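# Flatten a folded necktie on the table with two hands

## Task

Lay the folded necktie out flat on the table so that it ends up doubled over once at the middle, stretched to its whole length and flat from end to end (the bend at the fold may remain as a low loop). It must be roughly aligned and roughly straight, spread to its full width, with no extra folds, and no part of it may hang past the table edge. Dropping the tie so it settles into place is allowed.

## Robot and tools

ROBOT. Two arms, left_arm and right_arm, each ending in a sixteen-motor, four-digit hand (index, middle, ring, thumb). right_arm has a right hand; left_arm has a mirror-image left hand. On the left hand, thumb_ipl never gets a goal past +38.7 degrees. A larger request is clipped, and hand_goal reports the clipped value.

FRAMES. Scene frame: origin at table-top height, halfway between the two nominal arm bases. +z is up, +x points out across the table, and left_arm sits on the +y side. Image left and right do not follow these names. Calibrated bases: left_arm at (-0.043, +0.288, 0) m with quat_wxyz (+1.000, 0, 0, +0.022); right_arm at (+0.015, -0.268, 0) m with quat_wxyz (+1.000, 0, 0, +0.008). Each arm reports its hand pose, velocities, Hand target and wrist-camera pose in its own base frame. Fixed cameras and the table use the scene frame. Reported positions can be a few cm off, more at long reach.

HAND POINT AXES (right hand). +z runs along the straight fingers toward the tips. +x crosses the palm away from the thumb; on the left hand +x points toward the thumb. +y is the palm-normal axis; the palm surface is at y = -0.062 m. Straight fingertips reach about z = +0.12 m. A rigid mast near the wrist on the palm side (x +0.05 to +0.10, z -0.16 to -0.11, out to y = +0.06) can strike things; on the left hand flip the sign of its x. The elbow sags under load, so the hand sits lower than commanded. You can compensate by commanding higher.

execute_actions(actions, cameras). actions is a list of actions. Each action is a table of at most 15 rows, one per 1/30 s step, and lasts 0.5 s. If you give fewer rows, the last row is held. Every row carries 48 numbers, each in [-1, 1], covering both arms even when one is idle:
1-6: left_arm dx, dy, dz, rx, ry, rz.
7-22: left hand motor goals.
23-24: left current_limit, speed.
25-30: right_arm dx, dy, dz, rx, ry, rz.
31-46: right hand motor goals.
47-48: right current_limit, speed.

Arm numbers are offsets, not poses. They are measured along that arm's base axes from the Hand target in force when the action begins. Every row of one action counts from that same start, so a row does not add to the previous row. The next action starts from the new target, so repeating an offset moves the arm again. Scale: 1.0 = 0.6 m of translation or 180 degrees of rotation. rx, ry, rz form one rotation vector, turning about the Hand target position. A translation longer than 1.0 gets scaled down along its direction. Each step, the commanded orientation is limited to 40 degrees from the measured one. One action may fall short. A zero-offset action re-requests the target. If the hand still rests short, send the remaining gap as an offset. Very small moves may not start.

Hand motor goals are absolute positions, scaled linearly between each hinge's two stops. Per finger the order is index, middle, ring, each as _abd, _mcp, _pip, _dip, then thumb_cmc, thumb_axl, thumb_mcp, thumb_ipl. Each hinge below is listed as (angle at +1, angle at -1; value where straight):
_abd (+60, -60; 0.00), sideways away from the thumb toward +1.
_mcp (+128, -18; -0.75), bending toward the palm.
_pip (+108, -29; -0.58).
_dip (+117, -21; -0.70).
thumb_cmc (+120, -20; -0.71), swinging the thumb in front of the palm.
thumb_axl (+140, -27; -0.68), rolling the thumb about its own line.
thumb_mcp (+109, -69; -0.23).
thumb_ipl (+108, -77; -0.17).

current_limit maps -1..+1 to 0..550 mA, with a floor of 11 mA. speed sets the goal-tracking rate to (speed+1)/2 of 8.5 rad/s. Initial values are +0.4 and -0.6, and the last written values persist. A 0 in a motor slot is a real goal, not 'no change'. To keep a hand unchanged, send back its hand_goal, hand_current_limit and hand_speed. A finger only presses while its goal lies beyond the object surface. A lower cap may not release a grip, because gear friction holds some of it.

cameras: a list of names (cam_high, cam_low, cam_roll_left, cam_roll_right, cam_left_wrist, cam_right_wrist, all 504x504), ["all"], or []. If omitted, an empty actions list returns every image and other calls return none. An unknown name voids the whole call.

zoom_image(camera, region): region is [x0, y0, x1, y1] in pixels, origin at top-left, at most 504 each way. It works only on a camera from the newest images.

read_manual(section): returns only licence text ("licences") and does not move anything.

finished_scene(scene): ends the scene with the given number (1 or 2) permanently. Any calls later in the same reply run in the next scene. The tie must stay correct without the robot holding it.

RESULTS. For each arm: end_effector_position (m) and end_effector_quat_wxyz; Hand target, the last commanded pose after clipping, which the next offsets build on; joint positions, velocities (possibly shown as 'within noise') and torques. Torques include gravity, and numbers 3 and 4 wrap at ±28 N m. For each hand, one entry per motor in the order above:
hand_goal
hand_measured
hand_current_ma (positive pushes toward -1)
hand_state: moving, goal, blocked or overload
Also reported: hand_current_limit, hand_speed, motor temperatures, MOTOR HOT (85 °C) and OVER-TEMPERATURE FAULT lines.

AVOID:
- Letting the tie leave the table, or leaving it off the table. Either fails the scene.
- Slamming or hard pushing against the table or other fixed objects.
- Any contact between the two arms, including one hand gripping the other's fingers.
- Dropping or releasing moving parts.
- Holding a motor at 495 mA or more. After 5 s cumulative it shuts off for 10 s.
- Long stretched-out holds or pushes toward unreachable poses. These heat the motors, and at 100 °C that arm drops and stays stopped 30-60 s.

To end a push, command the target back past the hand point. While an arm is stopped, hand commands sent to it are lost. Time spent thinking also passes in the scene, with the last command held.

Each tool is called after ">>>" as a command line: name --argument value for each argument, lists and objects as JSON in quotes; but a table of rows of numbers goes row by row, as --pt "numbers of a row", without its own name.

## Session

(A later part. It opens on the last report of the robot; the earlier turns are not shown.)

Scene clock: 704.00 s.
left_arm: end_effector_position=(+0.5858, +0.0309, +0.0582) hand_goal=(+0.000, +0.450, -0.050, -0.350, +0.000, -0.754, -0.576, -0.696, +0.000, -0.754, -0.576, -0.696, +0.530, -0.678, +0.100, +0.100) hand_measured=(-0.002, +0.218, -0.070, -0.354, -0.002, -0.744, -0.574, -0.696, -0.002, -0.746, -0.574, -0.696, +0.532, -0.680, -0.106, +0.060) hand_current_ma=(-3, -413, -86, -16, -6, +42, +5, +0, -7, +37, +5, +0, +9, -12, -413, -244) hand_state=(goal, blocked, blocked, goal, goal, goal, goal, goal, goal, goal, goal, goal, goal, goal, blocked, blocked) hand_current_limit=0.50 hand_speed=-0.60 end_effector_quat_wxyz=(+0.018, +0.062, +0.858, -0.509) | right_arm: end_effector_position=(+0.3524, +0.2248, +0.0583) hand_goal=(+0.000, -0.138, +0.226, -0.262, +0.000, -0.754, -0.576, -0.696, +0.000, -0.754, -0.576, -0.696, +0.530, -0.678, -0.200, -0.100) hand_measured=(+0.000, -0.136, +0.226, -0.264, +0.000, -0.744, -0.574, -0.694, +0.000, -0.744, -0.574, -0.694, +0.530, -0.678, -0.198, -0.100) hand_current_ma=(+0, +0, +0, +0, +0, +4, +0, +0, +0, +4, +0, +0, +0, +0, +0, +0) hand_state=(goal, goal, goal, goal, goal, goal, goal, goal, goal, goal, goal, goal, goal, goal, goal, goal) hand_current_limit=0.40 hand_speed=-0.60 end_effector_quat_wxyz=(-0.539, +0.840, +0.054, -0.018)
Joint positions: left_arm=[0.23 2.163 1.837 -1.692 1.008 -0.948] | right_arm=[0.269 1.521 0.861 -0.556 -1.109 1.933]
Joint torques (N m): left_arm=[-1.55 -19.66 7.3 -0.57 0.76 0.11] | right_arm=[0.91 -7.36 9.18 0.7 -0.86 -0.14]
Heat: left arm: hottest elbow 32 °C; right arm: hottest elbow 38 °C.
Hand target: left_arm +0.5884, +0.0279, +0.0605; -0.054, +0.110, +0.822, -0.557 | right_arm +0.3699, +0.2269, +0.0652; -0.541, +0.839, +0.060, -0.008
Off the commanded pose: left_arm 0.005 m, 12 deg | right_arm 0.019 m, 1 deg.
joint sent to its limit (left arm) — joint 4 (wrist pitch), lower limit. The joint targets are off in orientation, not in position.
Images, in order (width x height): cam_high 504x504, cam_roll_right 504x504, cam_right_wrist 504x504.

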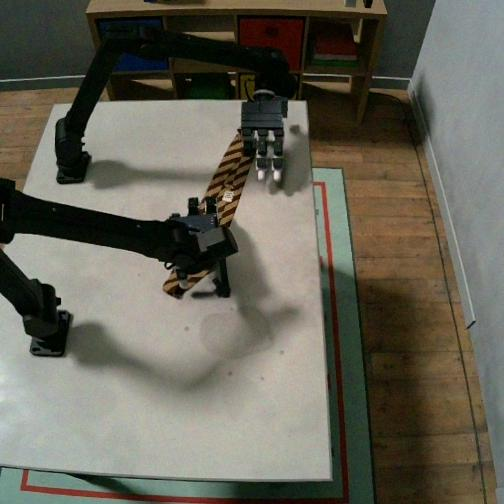

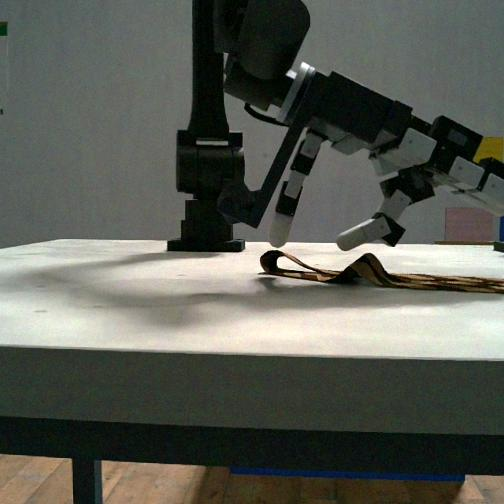

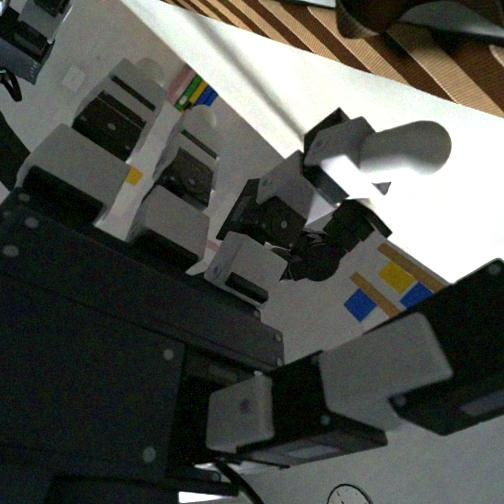

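>>> execute_actions --actions '[[[0,0,0,0,0,0,0,0.45,-0.05,-0.35,0,-0.754,-0.576,-0.696,0,-0.754,-0.576,-0.696,0.53,-0.678,0.1,0.1,0.5,-0.6,0.0,0.0,-0.015,0,0,-0.094,0,-0.137,0.226,-0.261,0,-0.754,-0.576,-0.696,0,-0.754,-0.576,-0.696,0.53,-0.678,-0.2,-0.1,0.4,-0.6]]]' --cameras '["cam_high","cam_roll_right","cam_right_wrist"]'

>>> zoom_image --camera "cam_right_wrist" --region '[304, 0, 504, 200]'

>>> zoom_image --camera "cam_roll_right" --region '[230, 180, 450, 310]'

>>> zoom_image --camera "cam_high" --region '[130, 180, 250, 300]'

Scene clock: 705.57 s.
left_arm: end_effector_position=(+0.5858, +0.0309, +0.0582) hand_goal=(+0.000, +0.450, -0.050, -0.350, +0.000, -0.754, -0.576, -0.696, +0.000, -0.754, -0.576, -0.696, +0.530, -0.678, +0.100, +0.100) hand_measured=(-0.002, +0.218, -0.070, -0.354, -0.002, -0.744, -0.574, -0.696, -0.002, -0.746, -0.574, -0.696, +0.532, -0.680, -0.106, +0.060) hand_current_ma=(-3, -413, -86, -16, -6, +42, +5, +0, -7, +37, +5, +0, +9, -12, -413, -244) hand_state=(goal, blocked, blocked, goal, goal, goal, goal, goal, goal, goal, goal, goal, goal, goal, blocked, blocked) hand_current_limit=0.50 hand_speed=-0.60 end_effector_quat_wxyz=(+0.018, +0.062, +0.858, -0.509) | right_arm: end_effector_position=(+0.3752, +0.2245, +0.0572) hand_goal=(+0.000, -0.138, +0.226, -0.262, +0.000, -0.754, -0.576, -0.696, +0.000, -0.754, -0.576, -0.696, +0.530, -0.678, -0.200, -0.100) hand_measured=(+0.000, -0.136, +0.226, -0.264, +0.000, -0.744, -0.574, -0.694, +0.000, -0.744, -0.574, -0.694, +0.530, -0.678, -0.198, -0.100) hand_current_ma=(+0, +0, +0, +0, +0, +4, +0, +0, +0, +4, +0, +0, +0, +0, +0, +0) hand_state=(goal, goal, goal, goal, goal, goal, goal, goal, goal, goal, goal, goal, goal, goal, goal, goal) hand_current_limit=0.40 hand_speed=-0.60 end_effector_quat_wxyz=(-0.526, +0.850, +0.023, +0.023)
Joint positions: left_arm=[0.23 2.163 1.837 -1.692 1.008 -0.948] | right_arm=[0.269 1.513 0.846 -0.388 -1.034 2.084]
Joint torques (N m): left_arm=[-1.49 -19.66 7.35 -0.57 0.77 0.1] | right_arm=[2.08 -8.88 5.45 1.89 -0.57 0.03]
Heat: left arm: hottest elbow 32 °C; right arm: hottest elbow 38 °C.
Hand target: left_arm +0.5884, +0.0279, +0.0605; -0.054, +0.110, +0.822, -0.557 | right_arm +0.3699, +0.2269, +0.0561; -0.536, +0.839, -0.064, +0.072
Off the commanded pose: left_arm 0.005 m, 12 deg | right_arm 0.006 m, 12 deg.
joint sent to its limit (left arm) — joint 4 (wrist pitch), lower limit. The joint targets are off in orientation, not in position.
joint sent to its limit (right arm) — joint 6 (wrist roll), upper limit. The joint targets are off in orientation, not in position.
Images, in order (width x height): cam_high 504x504, cam_roll_right 504x504, cam_right_wrist 504x504.

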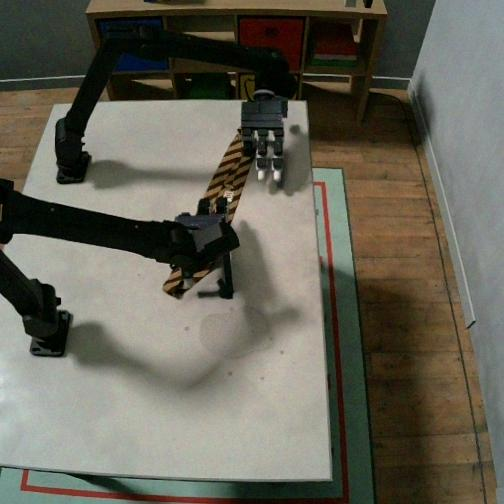

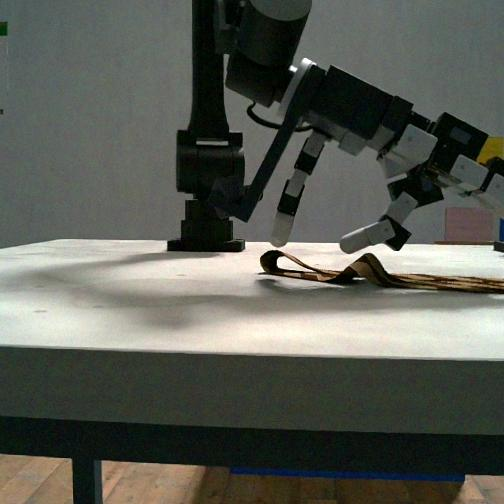

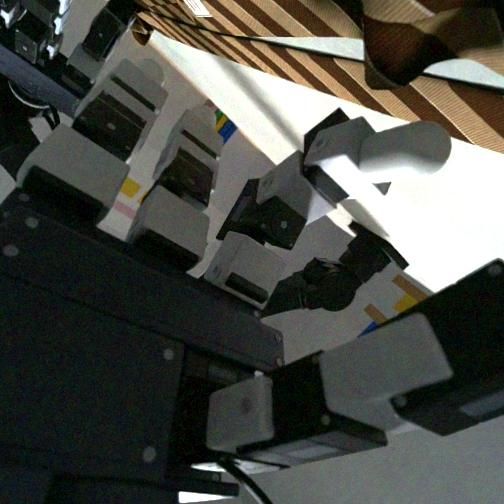

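Scaled by 2.520 from the camera's 504x504 image, which has a finer 720x720 frame.

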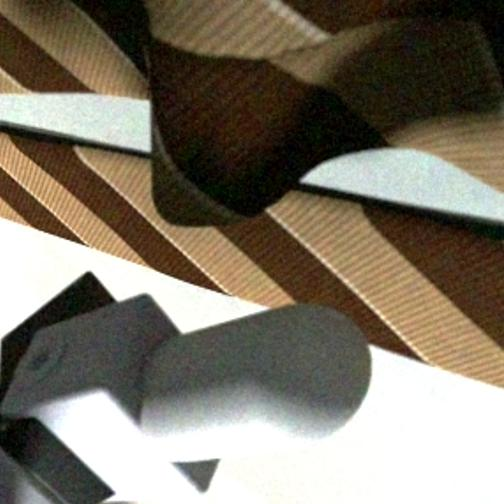

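Scaled by 2.291 from the camera's 504x504 image, which has a finer 720x720 frame.

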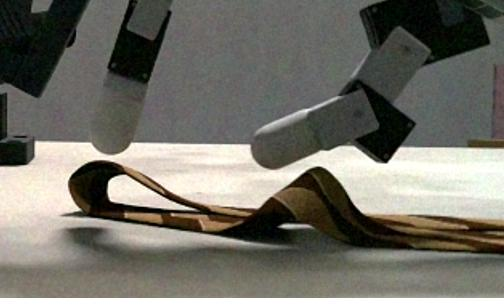

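Scaled by 4.200 from the camera's 504x504 image, which has a finer 720x720 frame.

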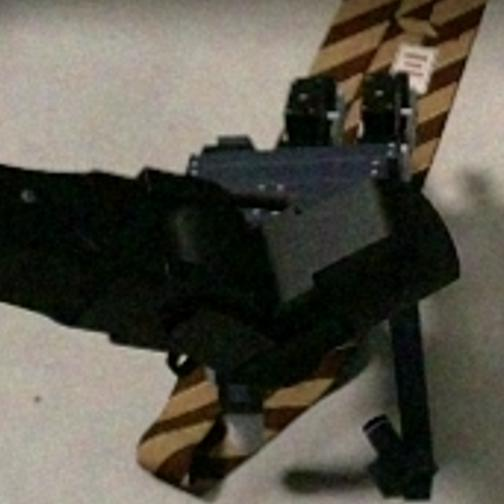

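>>> execute_actions --actions '[[[0,0,0,0,0,0,0,0.45,-0.05,-0.35,0,-0.754,-0.576,-0.696,0,-0.754,-0.576,-0.696,0.53,-0.678,0.1,0.1,0.5,-0.6,-0.015,0.0,-0.022,0,0,0,0,-0.137,0.226,-0.261,0,-0.754,-0.576,-0.696,0,-0.754,-0.576,-0.696,0.53,-0.678,-0.2,-0.1,0.4,-0.6]]]' --cameras '["cam_high","cam_roll_right","cam_right_wrist"]'

>>> zoom_image --camera "cam_right_wrist" --region '[304, 0, 504, 200]'

>>> zoom_image --camera "cam_roll_right" --region '[230, 180, 450, 310]'

Scene clock: 707.07 s.
left_arm: end_effector_position=(+0.5858, +0.0309, +0.0582) hand_goal=(+0.000, +0.450, -0.050, -0.350, +0.000, -0.754, -0.576, -0.696, +0.000, -0.754, -0.576, -0.696, +0.530, -0.678, +0.100, +0.100) hand_measured=(-0.002, +0.218, -0.070, -0.354, -0.002, -0.744, -0.574, -0.696, -0.002, -0.746, -0.574, -0.696, +0.532, -0.680, -0.106, +0.060) hand_current_ma=(-3, -413, -86, -16, -6, +42, +5, +0, -7, +37, +5, +0, +9, -12, -413, -244) hand_state=(goal, blocked, blocked, goal, goal, goal, goal, goal, goal, goal, goal, goal, goal, goal, blocked, blocked) hand_current_limit=0.50 hand_speed=-0.60 end_effector_quat_wxyz=(+0.018, +0.062, +0.858, -0.509) | right_arm: end_effector_position=(+0.3661, +0.2231, +0.0457) hand_goal=(+0.000, -0.138, +0.226, -0.262, +0.000, -0.754, -0.576, -0.696, +0.000, -0.754, -0.576, -0.696, +0.530, -0.678, -0.200, -0.100) hand_measured=(+0.000, -0.136, +0.226, -0.264, +0.000, -0.744, -0.574, -0.694, +0.000, -0.744, -0.574, -0.694, +0.530, -0.678, -0.198, -0.100) hand_current_ma=(+0, +0, +0, +0, +0, +4, +0, +0, +0, +4, +0, +0, +0, +0, +0, +0) hand_state=(goal, goal, goal, goal, goal, goal, goal, goal, goal, goal, goal, goal, goal, goal, goal, goal) hand_current_limit=0.40 hand_speed=-0.60 end_effector_quat_wxyz=(-0.526, +0.850, +0.025, +0.024)
Joint positions: left_arm=[0.23 2.163 1.837 -1.692 1.008 -0.948] | right_arm=[0.273 1.512 0.806 -0.343 -1.031 2.085]
Joint torques (N m): left_arm=[-1.49 -19.55 7.31 -0.57 0.77 0.1] | right_arm=[2.2 -7.82 5.53 1.81 -0.75 0.03]
Heat: left arm: hottest elbow 32 °C; right arm: hottest elbow 38 °C.
Hand target: left_arm +0.5884, +0.0279, +0.0605; -0.054, +0.110, +0.822, -0.557 | right_arm +0.3610, +0.2269, +0.0430; -0.536, +0.839, -0.064, +0.072
Off the commanded pose: left_arm 0.005 m, 12 deg | right_arm 0.007 m, 12 deg.
joint sent to its limit (left arm) — joint 4 (wrist pitch), lower limit. The joint targets are off in orientation, not in position.
joint sent to its limit (right arm) — joint 6 (wrist roll), upper limit. The joint targets are off in orientation, not in position.
Images, in order (width x height): cam_high 504x504, cam_roll_right 504x504, cam_right_wrist 504x504.

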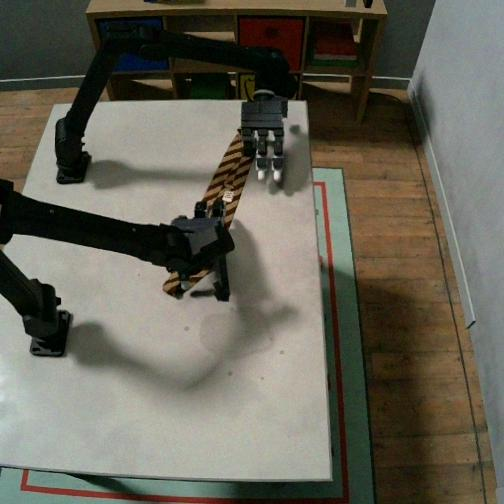

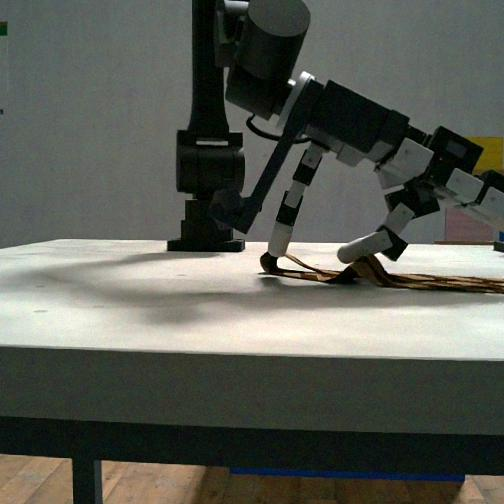

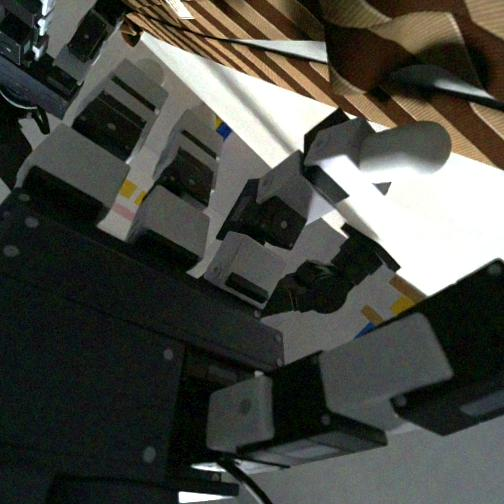

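Scaled by 2.520 from the camera's 504x504 image, which has a finer 720x720 frame.

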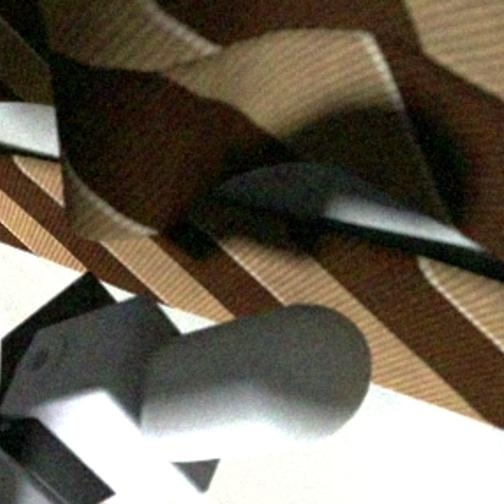

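Scaled by 2.291 from the camera's 504x504 image, which has a finer 720x720 frame.

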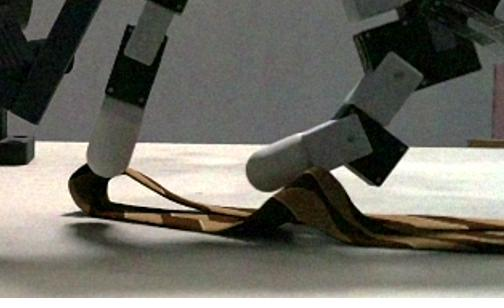

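>>> execute_actions --actions '[[[0,0,0,0,0,0,0,0.45,-0.05,-0.35,0,-0.754,-0.576,-0.696,0,-0.754,-0.576,-0.696,0.53,-0.678,0.1,0.1,0.5,-0.6,0,0,-0.012,0,0,0,0,0,0.12,-0.3,0,-0.754,-0.576,-0.696,0,-0.754,-0.576,-0.696,0.53,-0.678,0.05,0.05,0.4,-0.6]],[[0,0,0,0,0,0,0,0.45,-0.05,-0.35,0,-0.754,-0.576,-0.696,0,-0.754,-0.576,-0.696,0.53,-0.678,0.1,0.1,0.5,-0.6,0,0,-0.014,0,0,0,0,0.25,-0.06,-0.38,0,-0.754,-0.576,-0.696,0,-0.754,-0.576,-0.696,0.53,-0.678,0.1,0.1,0.4,-0.6]],[[0,0,0,0,0,0,0,0.45,-0.05,-0.35,0,-0.754,-0.576,-0.696,0,-0.754,-0.576,-0.696,0.53,-0.678,0.1,0.1,0.5,-0.6,0,0,0,0,0,0,0,0.45,-0.05,-0.35,0,-0.754,-0.576,-0.696,0,-0.754,-0.576,-0.696,0.53,-0.678,0.1,0.1,0.5,-0.6]],[[0,0,0,0,0,0,0,0.45,-0.05,-0.35,0,-0.754,-0.576,-0.696,0,-0.754,-0.576,-0.696,0.53,-0.678,0.1,0.1,0.5,-0.6,0,0,0.06,0,0,0,0,0.45,-0.05,-0.35,0,-0.754,-0.576,-0.696,0,-0.754,-0.576,-0.696,0.53,-0.678,0.1,0.1,0.5,-0.6]]]' --cameras '["cam_high","cam_roll_right","cam_roll_left"]'

>>> zoom_image --camera "cam_roll_right" --region '[230, 180, 450, 310]'

Scene clock: 710.53 s.
left_arm: end_effector_position=(+0.5858, +0.0309, +0.0582) hand_goal=(+0.000, +0.450, -0.050, -0.350, +0.000, -0.754, -0.576, -0.696, +0.000, -0.754, -0.576, -0.696, +0.530, -0.678, +0.100, +0.100) hand_measured=(-0.002, +0.218, -0.070, -0.354, -0.002, -0.744, -0.574, -0.696, -0.002, -0.746, -0.574, -0.696, +0.532, -0.680, -0.106, +0.060) hand_current_ma=(-3, -413, -86, -16, -6, +42, +5, +0, -7, +37, +5, +0, +9, -12, -413, -244) hand_state=(goal, blocked, blocked, goal, goal, goal, goal, goal, goal, goal, goal, goal, goal, goal, blocked, blocked) hand_current_limit=0.50 hand_speed=-0.60 end_effector_quat_wxyz=(+0.018, +0.062, +0.858, -0.509) | right_arm: end_effector_position=(+0.3564, +0.2222, +0.0576) hand_goal=(+0.000, +0.450, -0.050, -0.350, +0.000, -0.754, -0.576, -0.696, +0.000, -0.754, -0.576, -0.696, +0.530, -0.678, +0.100, +0.100) hand_measured=(+0.000, +0.108, -0.082, -0.370, +0.000, -0.744, -0.574, -0.694, +0.000, -0.744, -0.574, -0.694, +0.536, -0.678, +0.046, +0.074) hand_current_ma=(+0, -413, -26, -12, +0, +4, +0, +0, +0, +4, +0, +0, +1, +0, -103, -31) hand_state=(goal, blocked, blocked, goal, goal, goal, goal, goal, goal, goal, goal, goal, goal, goal, blocked, blocked) hand_current_limit=0.50 hand_speed=-0.60 end_effector_quat_wxyz=(-0.527, +0.849, +0.023, +0.021)
Joint positions: left_arm=[0.23 2.163 1.837 -1.692 1.008 -0.948] | right_arm=[0.276 1.468 0.796 -0.377 -1.033 2.093]
Joint torques (N m): left_arm=[-1.49 -19.6 7.34 -0.55 0.76 0.11] | right_arm=[2.14 -7.47 7.62 0.79 -0.67 -0.02]
Heat: left arm: hottest elbow 32 °C; right arm: hottest elbow 37 °C.
Hand target: left_arm +0.5884, +0.0279, +0.0605; -0.054, +0.110, +0.822, -0.557 | right_arm +0.3608, +0.2269, +0.0633; -0.536, +0.839, -0.064, +0.072
Off the commanded pose: left_arm 0.005 m, 12 deg | right_arm 0.009 m, 12 deg.
joint sent to its limit (left arm) — joint 4 (wrist pitch), lower limit. The joint targets are off in orientation, not in position.
joint sent to its limit (right arm) — joint 6 (wrist roll), upper limit. The joint targets are off in orientation, not in position.
Images, in order (width x height): cam_high 504x504, cam_roll_left 504x504, cam_roll_right 504x504.

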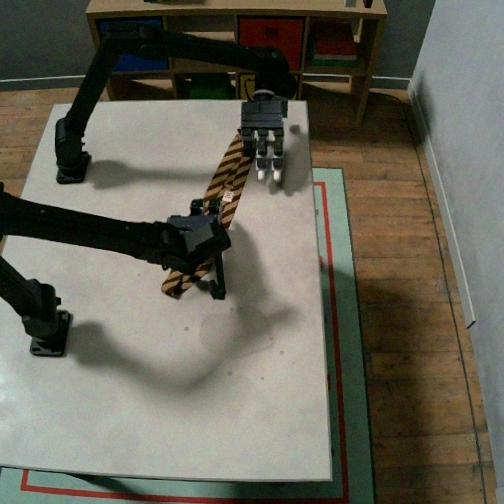

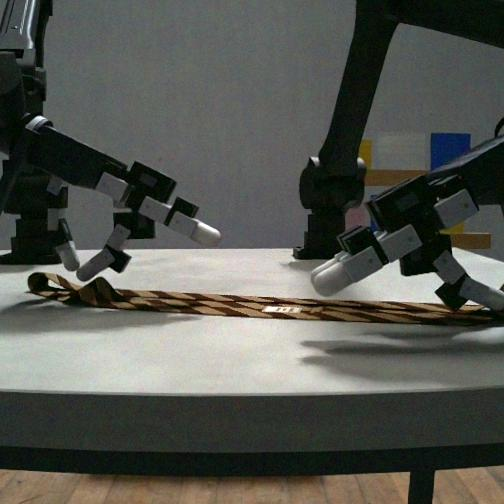

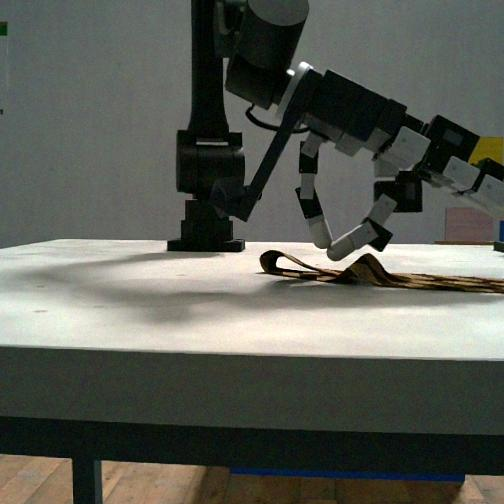

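Scaled by 2.291 from the camera's 504x504 image, which has a finer 720x720 frame.

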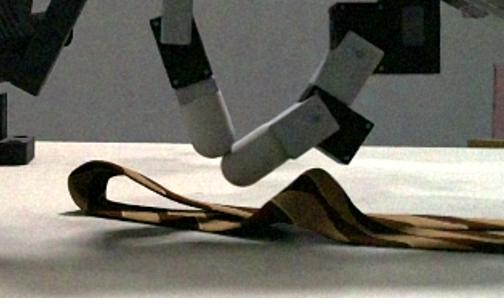

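>>> execute_actions --actions '[[[0,0,0,0,0,0,0,0.45,-0.05,-0.35,0,-0.754,-0.576,-0.696,0,-0.754,-0.576,-0.696,0.53,-0.678,0.1,0.1,0.5,-0.6,0.01,0.035,0.01,0,0,0,0,-0.137,0.226,-0.261,0,-0.754,-0.576,-0.696,0,-0.754,-0.576,-0.696,0.53,-0.678,-0.2,-0.1,0.4,-0.6]],[[0,0,0,0,0,0,0,0.45,-0.05,-0.35,0,-0.754,-0.576,-0.696,0,-0.754,-0.576,-0.696,0.53,-0.678,0.1,0.1,0.5,-0.6,0,0,-0.055,0,0,0,0,-0.137,0.226,-0.261,0,-0.754,-0.576,-0.696,0,-0.754,-0.576,-0.696,0.53,-0.678,-0.2,-0.1,0.4,-0.6]]]' --cameras '["cam_high","cam_roll_right","cam_right_wrist"]'

>>> zoom_image --camera "cam_right_wrist" --region '[304, 0, 504, 200]'

>>> zoom_image --camera "cam_roll_right" --region '[230, 180, 450, 310]'

Scene clock: 712.13 s.
left_arm: end_effector_position=(+0.5858, +0.0309, +0.0582) hand_goal=(+0.000, +0.450, -0.050, -0.350, +0.000, -0.754, -0.576, -0.696, +0.000, -0.754, -0.576, -0.696, +0.530, -0.678, +0.100, +0.100) hand_measured=(-0.002, +0.218, -0.070, -0.354, -0.002, -0.744, -0.574, -0.696, -0.002, -0.746, -0.574, -0.696, +0.532, -0.680, -0.106, +0.060) hand_current_ma=(-3, -413, -86, -16, -6, +42, +5, +0, -7, +37, +5, +0, +9, -12, -412, -244) hand_state=(goal, blocked, blocked, goal, goal, goal, goal, goal, goal, goal, goal, goal, goal, goal, blocked, blocked) hand_current_limit=0.50 hand_speed=-0.60 end_effector_quat_wxyz=(+0.018, +0.062, +0.858, -0.509) | right_arm: end_effector_position=(+0.3579, +0.2434, +0.0323) hand_goal=(+0.000, -0.138, +0.226, -0.262, +0.000, -0.754, -0.576, -0.696, +0.000, -0.754, -0.576, -0.696, +0.530, -0.678, -0.200, -0.100) hand_measured=(-0.002, -0.132, +0.226, -0.262, +0.000, -0.744, -0.574, -0.694, +0.000, -0.744, -0.574, -0.694, +0.532, -0.678, -0.196, -0.098) hand_current_ma=(+0, +1, +0, +0, +0, +4, +0, +0, +0, +4, +0, +0, +0, +0, +1, +0) hand_state=(goal, goal, goal, goal, goal, goal, goal, goal, goal, goal, goal, goal, goal, goal, goal, goal) hand_current_limit=0.40 hand_speed=-0.60 end_effector_quat_wxyz=(-0.521, +0.852, +0.039, +0.002)
Joint positions: left_arm=[0.23 2.163 1.837 -1.692 1.008 -0.948] | right_arm=[0.328 1.556 0.817 -0.329 -1.023 2.093]
Joint torques (N m): left_arm=[-1.49 -19.66 7.34 -0.58 0.76 0.11] | right_arm=[1.03 -7.41 7.05 1.87 -0.74 -0.05]
Heat: left arm: hottest elbow 32 °C; right arm: hottest elbow 37 °C.
Hand target: left_arm +0.5884, +0.0279, +0.0605; -0.054, +0.110, +0.822, -0.557 | right_arm +0.3669, +0.2479, +0.0364; -0.536, +0.839, -0.064, +0.072
Off the commanded pose: left_arm 0.005 m, 12 deg | right_arm 0.011 m, 14 deg.
joint sent to its limit (left arm) — joint 4 (wrist pitch), lower limit. The joint targets are off in orientation, not in position.
joint sent to its limit (right arm) — joint 6 (wrist roll), upper limit. The joint targets are off in orientation, not in position.
Images, in order (width x height): cam_high 504x504, cam_roll_right 504x504, cam_right_wrist 504x504.

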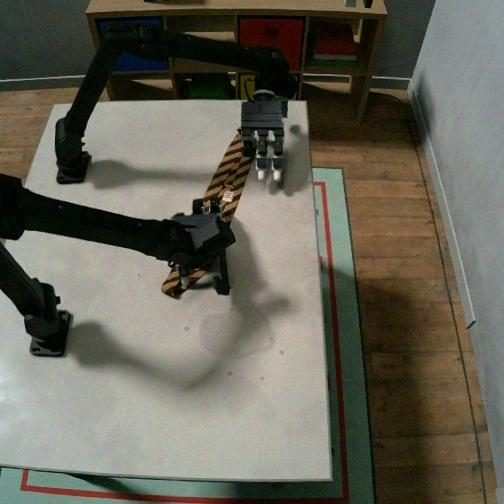

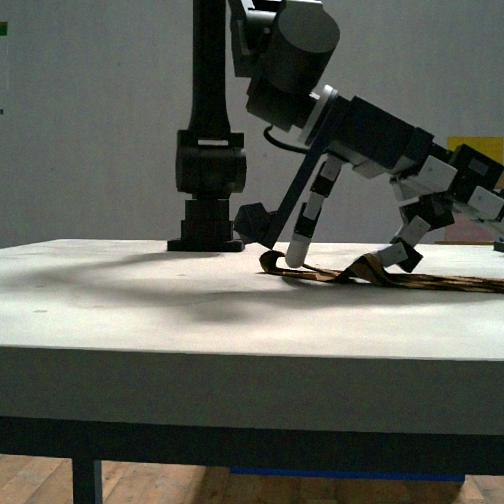

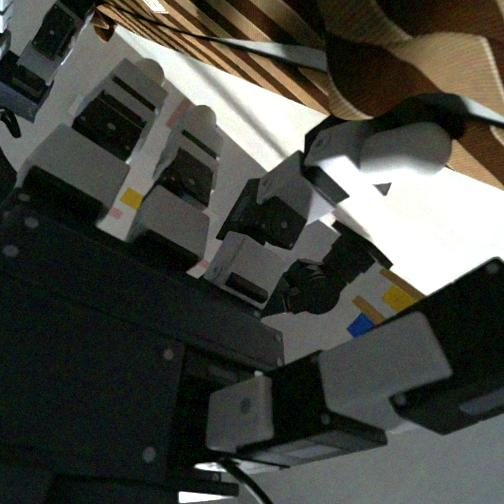

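Scaled by 2.520 from the camera's 504x504 image, which has a finer 720x720 frame.

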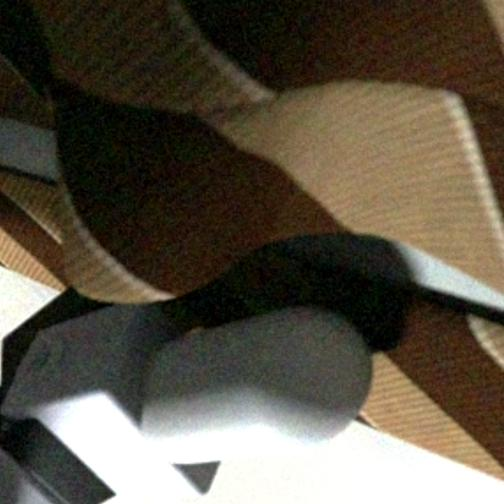

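Scaled by 2.291 from the camera's 504x504 image, which has a finer 720x720 frame.

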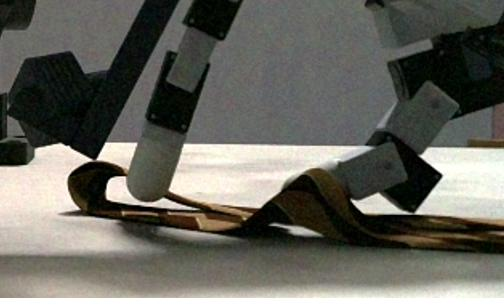

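>>> execute_actions --actions '[[[0,0,0,0,0,0,0,0.45,-0.05,-0.35,0,-0.754,-0.576,-0.696,0,-0.754,-0.576,-0.696,0.53,-0.678,0.1,0.1,0.5,-0.6,0,0,-0.015,0,0,0,0,0,0.12,-0.3,0,-0.754,-0.576,-0.696,0,-0.754,-0.576,-0.696,0.53,-0.678,0.05,0.05,0.4,-0.6]],[[0,0,0,0,0,0,0,0.45,-0.05,-0.35,0,-0.754,-0.576,-0.696,0,-0.754,-0.576,-0.696,0.53,-0.678,0.1,0.1,0.5,-0.6,0,0,-0.014,0,0,0,0,0.25,-0.06,-0.38,0,-0.754,-0.576,-0.696,0,-0.754,-0.576,-0.696,0.53,-0.678,0.1,0.1,0.4,-0.6]],[[0,0,0,0,0,0,0,0.45,-0.05,-0.35,0,-0.754,-0.576,-0.696,0,-0.754,-0.576,-0.696,0.53,-0.678,0.1,0.1,0.5,-0.6,0,0,0,0,0,0,0,0.45,-0.05,-0.35,0,-0.754,-0.576,-0.696,0,-0.754,-0.576,-0.696,0.53,-0.678,0.1,0.1,0.5,-0.6]],[[0,0,0,0,0,0,0,0.45,-0.05,-0.35,0,-0.754,-0.576,-0.696,0,-0.754,-0.576,-0.696,0.53,-0.678,0.1,0.1,0.5,-0.6,0,0,0.06,0,0,0,0,0.45,-0.05,-0.35,0,-0.754,-0.576,-0.696,0,-0.754,-0.576,-0.696,0.53,-0.678,0.1,0.1,0.5,-0.6]]]' --cameras '["cam_high","cam_roll_right","cam_roll_left"]'

>>> zoom_image --camera "cam_roll_right" --region '[230, 180, 450, 310]'

Scene clock: 715.03 s.
left_arm: end_effector_position=(+0.5858, +0.0309, +0.0582) hand_goal=(+0.000, +0.450, -0.050, -0.350, +0.000, -0.754, -0.576, -0.696, +0.000, -0.754, -0.576, -0.696, +0.530, -0.678, +0.100, +0.100) hand_measured=(-0.002, +0.218, -0.070, -0.354, -0.002, -0.744, -0.574, -0.696, -0.002, -0.746, -0.574, -0.696, +0.532, -0.680, -0.106, +0.060) hand_current_ma=(-3, -412, -86, -16, -6, +42, +5, +0, -7, +37, +5, +0, +7, -12, -413, -244) hand_state=(goal, blocked, blocked, goal, goal, goal, goal, goal, goal, goal, goal, goal, goal, goal, blocked, blocked) hand_current_limit=0.50 hand_speed=-0.60 end_effector_quat_wxyz=(+0.018, +0.062, +0.858, -0.509) | right_arm: end_effector_position=(+0.3548, +0.2445, +0.0454) hand_goal=(+0.000, +0.450, -0.050, -0.350, +0.000, -0.754, -0.576, -0.696, +0.000, -0.754, -0.576, -0.696, +0.530, -0.678, +0.100, +0.100) hand_measured=(-0.002, +0.146, -0.074, -0.354, +0.000, -0.744, -0.574, -0.694, +0.000, -0.742, -0.574, -0.694, +0.540, -0.676, +0.002, +0.046) hand_current_ma=(+0, -412, -15, -1, +0, +4, +0, +0, +0, +5, +0, +0, +4, +0, -294, -110) hand_state=(goal, blocked, blocked, goal, goal, goal, goal, goal, goal, goal, goal, goal, goal, goal, blocked, blocked) hand_current_limit=0.50 hand_speed=-0.60 end_effector_quat_wxyz=(-0.523, +0.851, +0.043, +0.004)
Joint positions: left_arm=[0.23 2.163 1.837 -1.692 1.008 -0.948] | right_arm=[0.332 1.522 0.82 -0.357 -1.025 2.094]
Joint torques (N m): left_arm=[-1.49 -19.55 7.34 -0.58 0.76 0.1] | right_arm=[1.2 -8.35 8.2 1.16 -0.61 -0.03]
Heat: left arm: hottest elbow 32 °C; right arm: hottest elbow 37 °C.
Hand target: left_arm +0.5885, +0.0279, +0.0605; -0.054, +0.110, +0.822, -0.557 | right_arm +0.3667, +0.2479, +0.0549; -0.536, +0.839, -0.064, +0.072
Off the commanded pose: left_arm 0.005 m, 12 deg | right_arm 0.016 m, 15 deg.
joint sent to its limit (left arm) — joint 4 (wrist pitch), lower limit. The joint targets are off in orientation, not in position.
joint sent to its limit (right arm) — joint 6 (wrist roll), upper limit. The joint targets are off in orientation, not in position.
Images, in order (width x height): cam_high 504x504, cam_roll_left 504x504, cam_roll_right 504x504.

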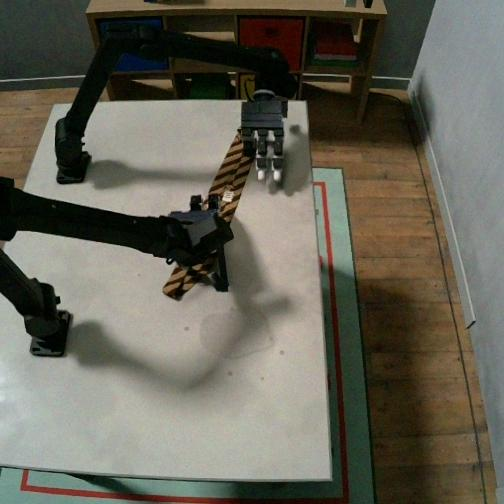

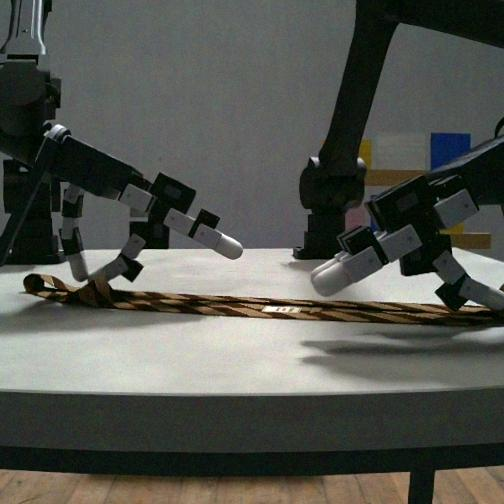

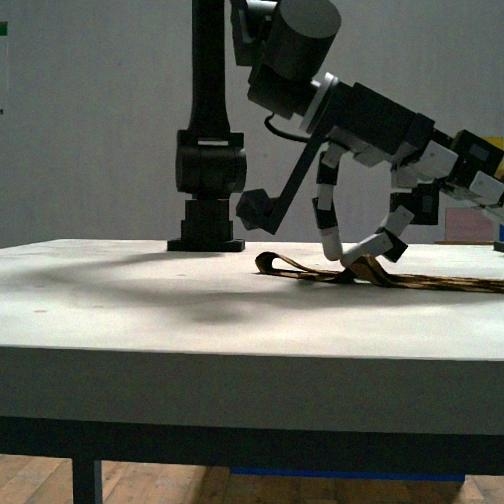

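Scaled by 2.291 from the camera's 504x504 image, which has a finer 720x720 frame.

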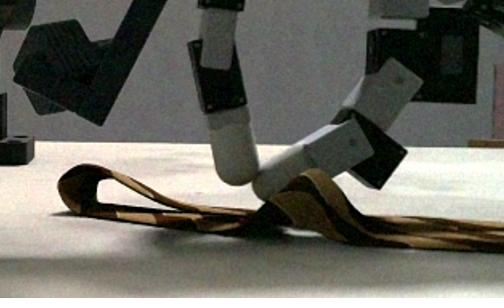

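>>> execute_actions --actions '[[[0,0,0,0,0,0,0,0.45,-0.05,-0.35,0,-0.754,-0.576,-0.696,0,-0.754,-0.576,-0.696,0.53,-0.678,0.1,0.1,0.5,-0.6,0,0,-0.01,0,0,0,0,-0.137,0.226,-0.261,0,-0.754,-0.576,-0.696,0,-0.754,-0.576,-0.696,0.53,-0.678,-0.2,-0.1,0.4,-0.6]],[[0,0,0,0,0,0,0,0.45,-0.05,-0.35,0,-0.754,-0.576,-0.696,0,-0.754,-0.576,-0.696,0.53,-0.678,0.1,0.1,0.5,-0.6,0,0,-0.032,0,0,0,0,-0.137,0.226,-0.261,0,-0.754,-0.576,-0.696,0,-0.754,-0.576,-0.696,0.53,-0.678,-0.2,-0.1,0.4,-0.6]],[[0,0,0,0,0,0,0,0.45,-0.05,-0.35,0,-0.754,-0.576,-0.696,0,-0.754,-0.576,-0.696,0.53,-0.678,0.1,0.1,0.5,-0.6,0,0,-0.015,0,0,0,0,0,0.12,-0.3,0,-0.754,-0.576,-0.696,0,-0.754,-0.576,-0.696,0.53,-0.678,0.05,0.05,0.4,-0.6]],[[0,0,0,0,0,0,0,0.45,-0.05,-0.35,0,-0.754,-0.576,-0.696,0,-0.754,-0.576,-0.696,0.53,-0.678,0.1,0.1,0.5,-0.6,0,0,-0.018,0,0,0,0,0.25,-0.06,-0.38,0,-0.754,-0.576,-0.696,0,-0.754,-0.576,-0.696,0.53,-0.678,0.1,0.1,0.4,-0.6]],[[0,0,0,0,0,0,0,0.45,-0.05,-0.35,0,-0.754,-0.576,-0.696,0,-0.754,-0.576,-0.696,0.53,-0.678,0.1,0.1,0.5,-0.6,0,0,0,0,0,0,0,0.45,-0.05,-0.35,0,-0.754,-0.576,-0.696,0,-0.754,-0.576,-0.696,0.53,-0.678,0.1,0.1,0.5,-0.6]]]' --cameras '["cam_roll_right"]'

>>> zoom_image --camera "cam_roll_right" --region '[230, 180, 450, 310]'

Scene clock: 718.60 s.
left_arm: end_effector_position=(+0.5858, +0.0309, +0.0582) hand_goal=(+0.000, +0.450, -0.050, -0.350, +0.000, -0.754, -0.576, -0.696, +0.000, -0.754, -0.576, -0.696, +0.530, -0.678, +0.100, +0.100) hand_measured=(-0.002, +0.218, -0.070, -0.354, -0.002, -0.744, -0.574, -0.696, -0.002, -0.746, -0.574, -0.696, +0.532, -0.680, -0.106, +0.060) hand_current_ma=(-3, -413, -86, -16, -6, +42, +5, +0, -7, +37, +5, +0, +6, -12, -413, -244) hand_state=(goal, blocked, blocked, goal, goal, goal, goal, goal, goal, goal, goal, goal, goal, goal, blocked, blocked) hand_current_limit=0.50 hand_speed=-0.60 end_effector_quat_wxyz=(+0.018, +0.062, +0.858, -0.509) | right_arm: end_effector_position=(+0.3680, +0.2528, +0.0336) hand_goal=(+0.000, +0.450, -0.050, -0.350, +0.000, -0.754, -0.576, -0.696, +0.000, -0.754, -0.576, -0.696, +0.530, -0.678, +0.100, +0.100) hand_measured=(-0.022, +0.102, +0.010, -0.298, +0.000, -0.744, -0.574, -0.694, +0.000, -0.742, -0.574, -0.694, +0.542, -0.678, -0.008, +0.042) hand_current_ma=(-10, -413, +80, +64, +0, +4, +0, +0, +0, +5, +0, +0, +5, +0, -345, -128) hand_state=(blocked, blocked, blocked, blocked, goal, goal, goal, goal, goal, goal, goal, goal, goal, goal, blocked, blocked) hand_current_limit=0.50 hand_speed=-0.60 end_effector_quat_wxyz=(-0.533, +0.844, +0.059, +0.020)
Joint positions: left_arm=[0.23 2.163 1.837 -1.692 1.008 -0.948] | right_arm=[0.336 1.568 0.82 -0.262 -1.037 2.094]
Joint torques (N m): left_arm=[-1.44 -19.6 7.32 -0.55 0.76 0.1] | right_arm=[0.91 -6.42 5.34 2.18 0.3 -0.09]
Heat: left arm: hottest elbow 32 °C; right arm: hottest elbow 37 °C.
Hand target: left_arm +0.5885, +0.0279, +0.0605; -0.054, +0.110, +0.822, -0.557 | right_arm +0.3669, +0.2479, +0.0100; -0.536, +0.839, -0.064, +0.072
Off the commanded pose: left_arm 0.005 m, 12 deg | right_arm 0.024 m, 15 deg.
joint sent to its limit (left arm) — joint 4 (wrist pitch), lower limit. The joint targets are off in orientation, not in position.
joint sent to its limit (right arm) — joint 6 (wrist roll), upper limit. The joint targets are off in orientation, not in position.
Images, in order (width x height): cam_roll_right 504x504.

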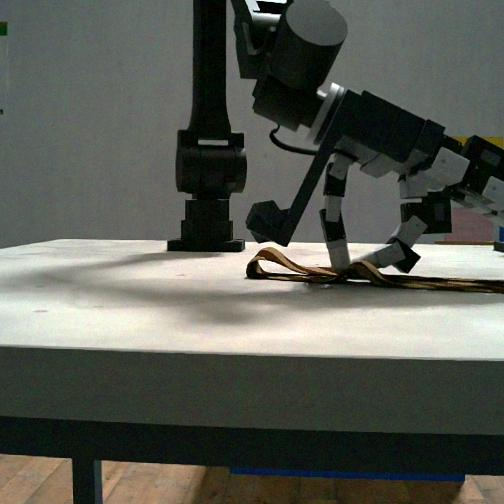

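Scaled by 2.291 from the camera's 504x504 image, which has a finer 720x720 frame.

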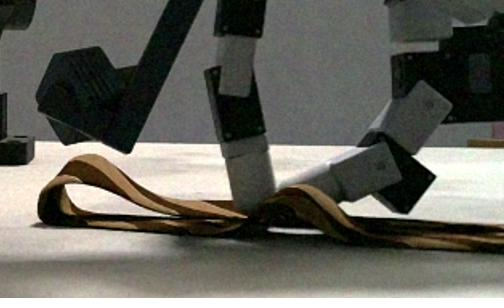

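>>> execute_actions --actions '[[[0,0,0,0,0,0,0,0.45,-0.05,-0.35,0,-0.754,-0.576,-0.696,0,-0.754,-0.576,-0.696,0.53,-0.678,0.1,0.1,0.5,-0.6,0,0,0.07,0,0,0,0,0.45,-0.05,-0.35,0,-0.754,-0.576,-0.696,0,-0.754,-0.576,-0.696,0.53,-0.678,0.1,0.1,0.5,-0.6]]]' --cameras '["cam_roll_right","cam_high"]'

>>> zoom_image --camera "cam_roll_right" --region '[230, 180, 450, 310]'

Scene clock: 719.60 s.
left_arm: end_effector_position=(+0.5858, +0.0309, +0.0582) hand_goal=(+0.000, +0.450, -0.050, -0.350, +0.000, -0.754, -0.576, -0.696, +0.000, -0.754, -0.576, -0.696, +0.530, -0.678, +0.100, +0.100) hand_measured=(-0.002, +0.218, -0.070, -0.354, -0.002, -0.744, -0.574, -0.696, -0.002, -0.746, -0.574, -0.696, +0.532, -0.680, -0.106, +0.060) hand_current_ma=(-3, -412, -86, -16, -6, +42, +5, +0, -7, +37, +5, +0, +4, -12, -413, -244) hand_state=(goal, blocked, blocked, goal, goal, goal, goal, goal, goal, goal, goal, goal, goal, goal, blocked, blocked) hand_current_limit=0.50 hand_speed=-0.60 end_effector_quat_wxyz=(+0.018, +0.062, +0.858, -0.509) | right_arm: end_effector_position=(+0.3569, +0.2468, +0.0456) hand_goal=(+0.000, +0.450, -0.050, -0.350, +0.000, -0.754, -0.576, -0.696, +0.000, -0.754, -0.576, -0.696, +0.530, -0.678, +0.100, +0.100) hand_measured=(-0.006, +0.144, -0.074, -0.356, +0.000, -0.744, -0.574, -0.694, +0.000, -0.742, -0.574, -0.694, +0.548, -0.674, +0.006, +0.050) hand_current_ma=(-1, -412, -16, -1, +0, +4, +0, +0, +0, +5, +0, +0, +9, +1, -271, -99) hand_state=(goal, blocked, blocked, goal, goal, goal, goal, goal, goal, goal, goal, goal, goal, goal, blocked, blocked) hand_current_limit=0.50 hand_speed=-0.60 end_effector_quat_wxyz=(-0.523, +0.851, +0.047, +0.008)
Joint positions: left_arm=[0.23 2.163 1.837 -1.692 1.008 -0.948] | right_arm=[0.336 1.524 0.822 -0.347 -1.023 2.094]
Joint torques (N m): left_arm=[-1.44 -19.66 7.34 -0.54 0.76 0.1] | right_arm=[1.38 -7.65 8.01 0.94 -0.66 -0.02]
Heat: left arm: hottest elbow 32 °C; right arm: hottest elbow 37 °C.
Hand target: left_arm +0.5885, +0.0279, +0.0605; -0.054, +0.110, +0.822, -0.557 | right_arm +0.3669, +0.2479, +0.0519; -0.536, +0.839, -0.064, +0.072
Off the commanded pose: left_arm 0.005 m, 12 deg | right_arm 0.012 m, 15 deg.
joint sent to its limit (left arm) — joint 4 (wrist pitch), lower limit. The joint targets are off in orientation, not in position.
joint sent to its limit (right arm) — joint 6 (wrist roll), upper limit. The joint targets are off in orientation, not in position.
Images, in order (width x height): cam_high 504x504, cam_roll_right 504x504.

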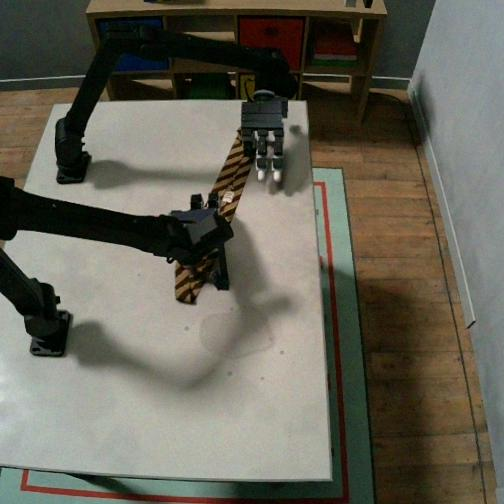

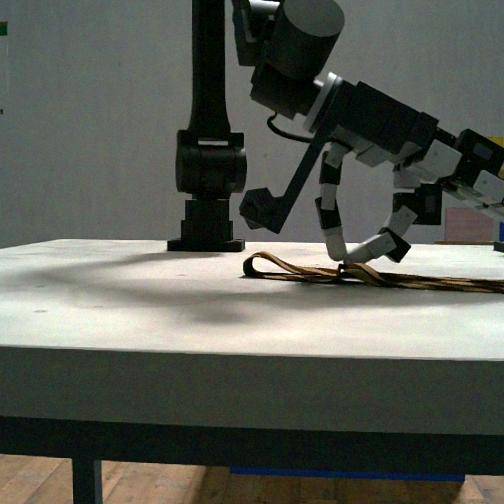

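Scaled by 2.291 from the camera's 504x504 image, which has a finer 720x720 frame.

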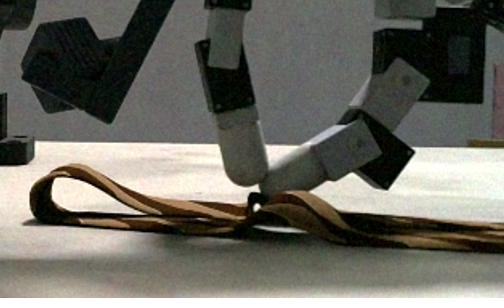

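>>> execute_actions --actions '[[[0,0,0,0,0,0,0,0.45,-0.05,-0.35,0,-0.754,-0.576,-0.696,0,-0.754,-0.576,-0.696,0.53,-0.678,0.1,0.1,0.5,-0.6,0,0,-0.055,0,0,0,0,0.45,-0.05,-0.35,0,-0.754,-0.576,-0.696,0,-0.754,-0.576,-0.696,0.53,-0.678,0.1,0.1,0.5,-0.6]],[[0,0,0,0,0,0,0,0.45,-0.05,-0.35,0,-0.754,-0.576,-0.696,0,-0.754,-0.576,-0.696,0.53,-0.678,0.1,0.1,0.5,-0.6,-0.03,-0.1,0,0,0,0,0,0.45,-0.05,-0.35,0,-0.754,-0.576,-0.696,0,-0.754,-0.576,-0.696,0.53,-0.678,0.1,0.1,0.5,-0.6]]]' --cameras '["cam_roll_right","cam_high"]'

>>> zoom_image --camera "cam_roll_right" --region '[200, 180, 420, 310]'

Scene clock: 721.60 s.
left_arm: end_effector_position=(+0.5863, +0.0285, +0.0587) hand_goal=(+0.000, +0.450, -0.050, -0.350, +0.000, -0.754, -0.576, -0.696, +0.000, -0.754, -0.576, -0.696, +0.530, -0.678, +0.100, +0.100) hand_measured=(+0.000, +0.218, -0.070, -0.354, -0.002, -0.744, -0.574, -0.696, -0.002, -0.746, -0.574, -0.696, +0.528, -0.680, -0.104, +0.064) hand_current_ma=(+1, -413, -88, -13, -6, +42, +5, +0, -7, +37, +5, +0, -7, -12, -413, -212) hand_state=(goal, blocked, blocked, goal, goal, goal, goal, goal, goal, goal, goal, goal, goal, goal, blocked, blocked) hand_current_limit=0.50 hand_speed=-0.60 end_effector_quat_wxyz=(+0.019, +0.062, +0.857, -0.511) | right_arm: end_effector_position=(+0.3617, +0.1930, +0.0406) hand_goal=(+0.000, +0.450, -0.050, -0.350, +0.000, -0.754, -0.576, -0.696, +0.000, -0.754, -0.576, -0.696, +0.530, -0.678, +0.100, +0.100) hand_measured=(-0.002, +0.148, -0.076, -0.354, +0.000, -0.744, -0.574, -0.694, +0.000, -0.742, -0.574, -0.694, +0.550, -0.674, +0.006, +0.050) hand_current_ma=(+0, -412, -19, -1, +0, +4, +0, +0, +0, +5, +0, +0, +12, +1, -271, -98) hand_state=(goal, blocked, blocked, goal, goal, goal, goal, goal, goal, goal, goal, goal, blocked, goal, blocked, blocked) hand_current_limit=0.50 hand_speed=-0.60 end_effector_quat_wxyz=(-0.539, +0.840, +0.004, +0.059)
Joint positions: left_arm=[0.227 2.163 1.837 -1.692 1.014 -0.948] | right_arm=[0.192 1.465 0.714 -0.248 -1.058 2.094]
Joint torques (N m): left_arm=[-1.32 -19.55 7.32 -0.55 0.59 0.1] | right_arm=[1.61 -4.84 4 1.55 -0.21 -0.04]
Heat: left arm: hottest elbow 32 °C; right arm: hottest elbow 36 °C.
Hand target: left_arm +0.5885, +0.0278, +0.0605; -0.054, +0.110, +0.822, -0.557 | right_arm +0.3490, +0.1879, +0.0189; -0.536, +0.839, -0.064, +0.072
Off the commanded pose: left_arm 0.003 m, 12 deg | right_arm 0.026 m, 8 deg.
joint sent to its limit (left arm) — joint 4 (wrist pitch), lower limit. The joint targets are off in orientation, not in position.
joint sent to its limit (right arm) — joint 6 (wrist roll), upper limit. The joint targets are off in orientation, not in position.
Images, in order (width x height): cam_high 504x504, cam_roll_right 504x504.

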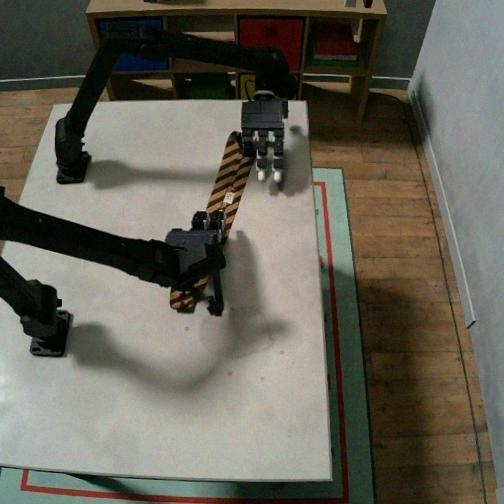

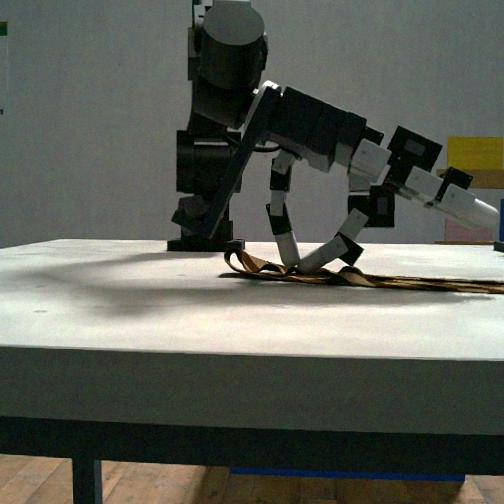

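Scaled by 2.291 from the camera's 504x504 image, which has a finer 720x720 frame.

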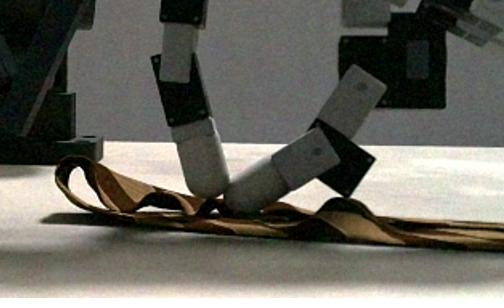

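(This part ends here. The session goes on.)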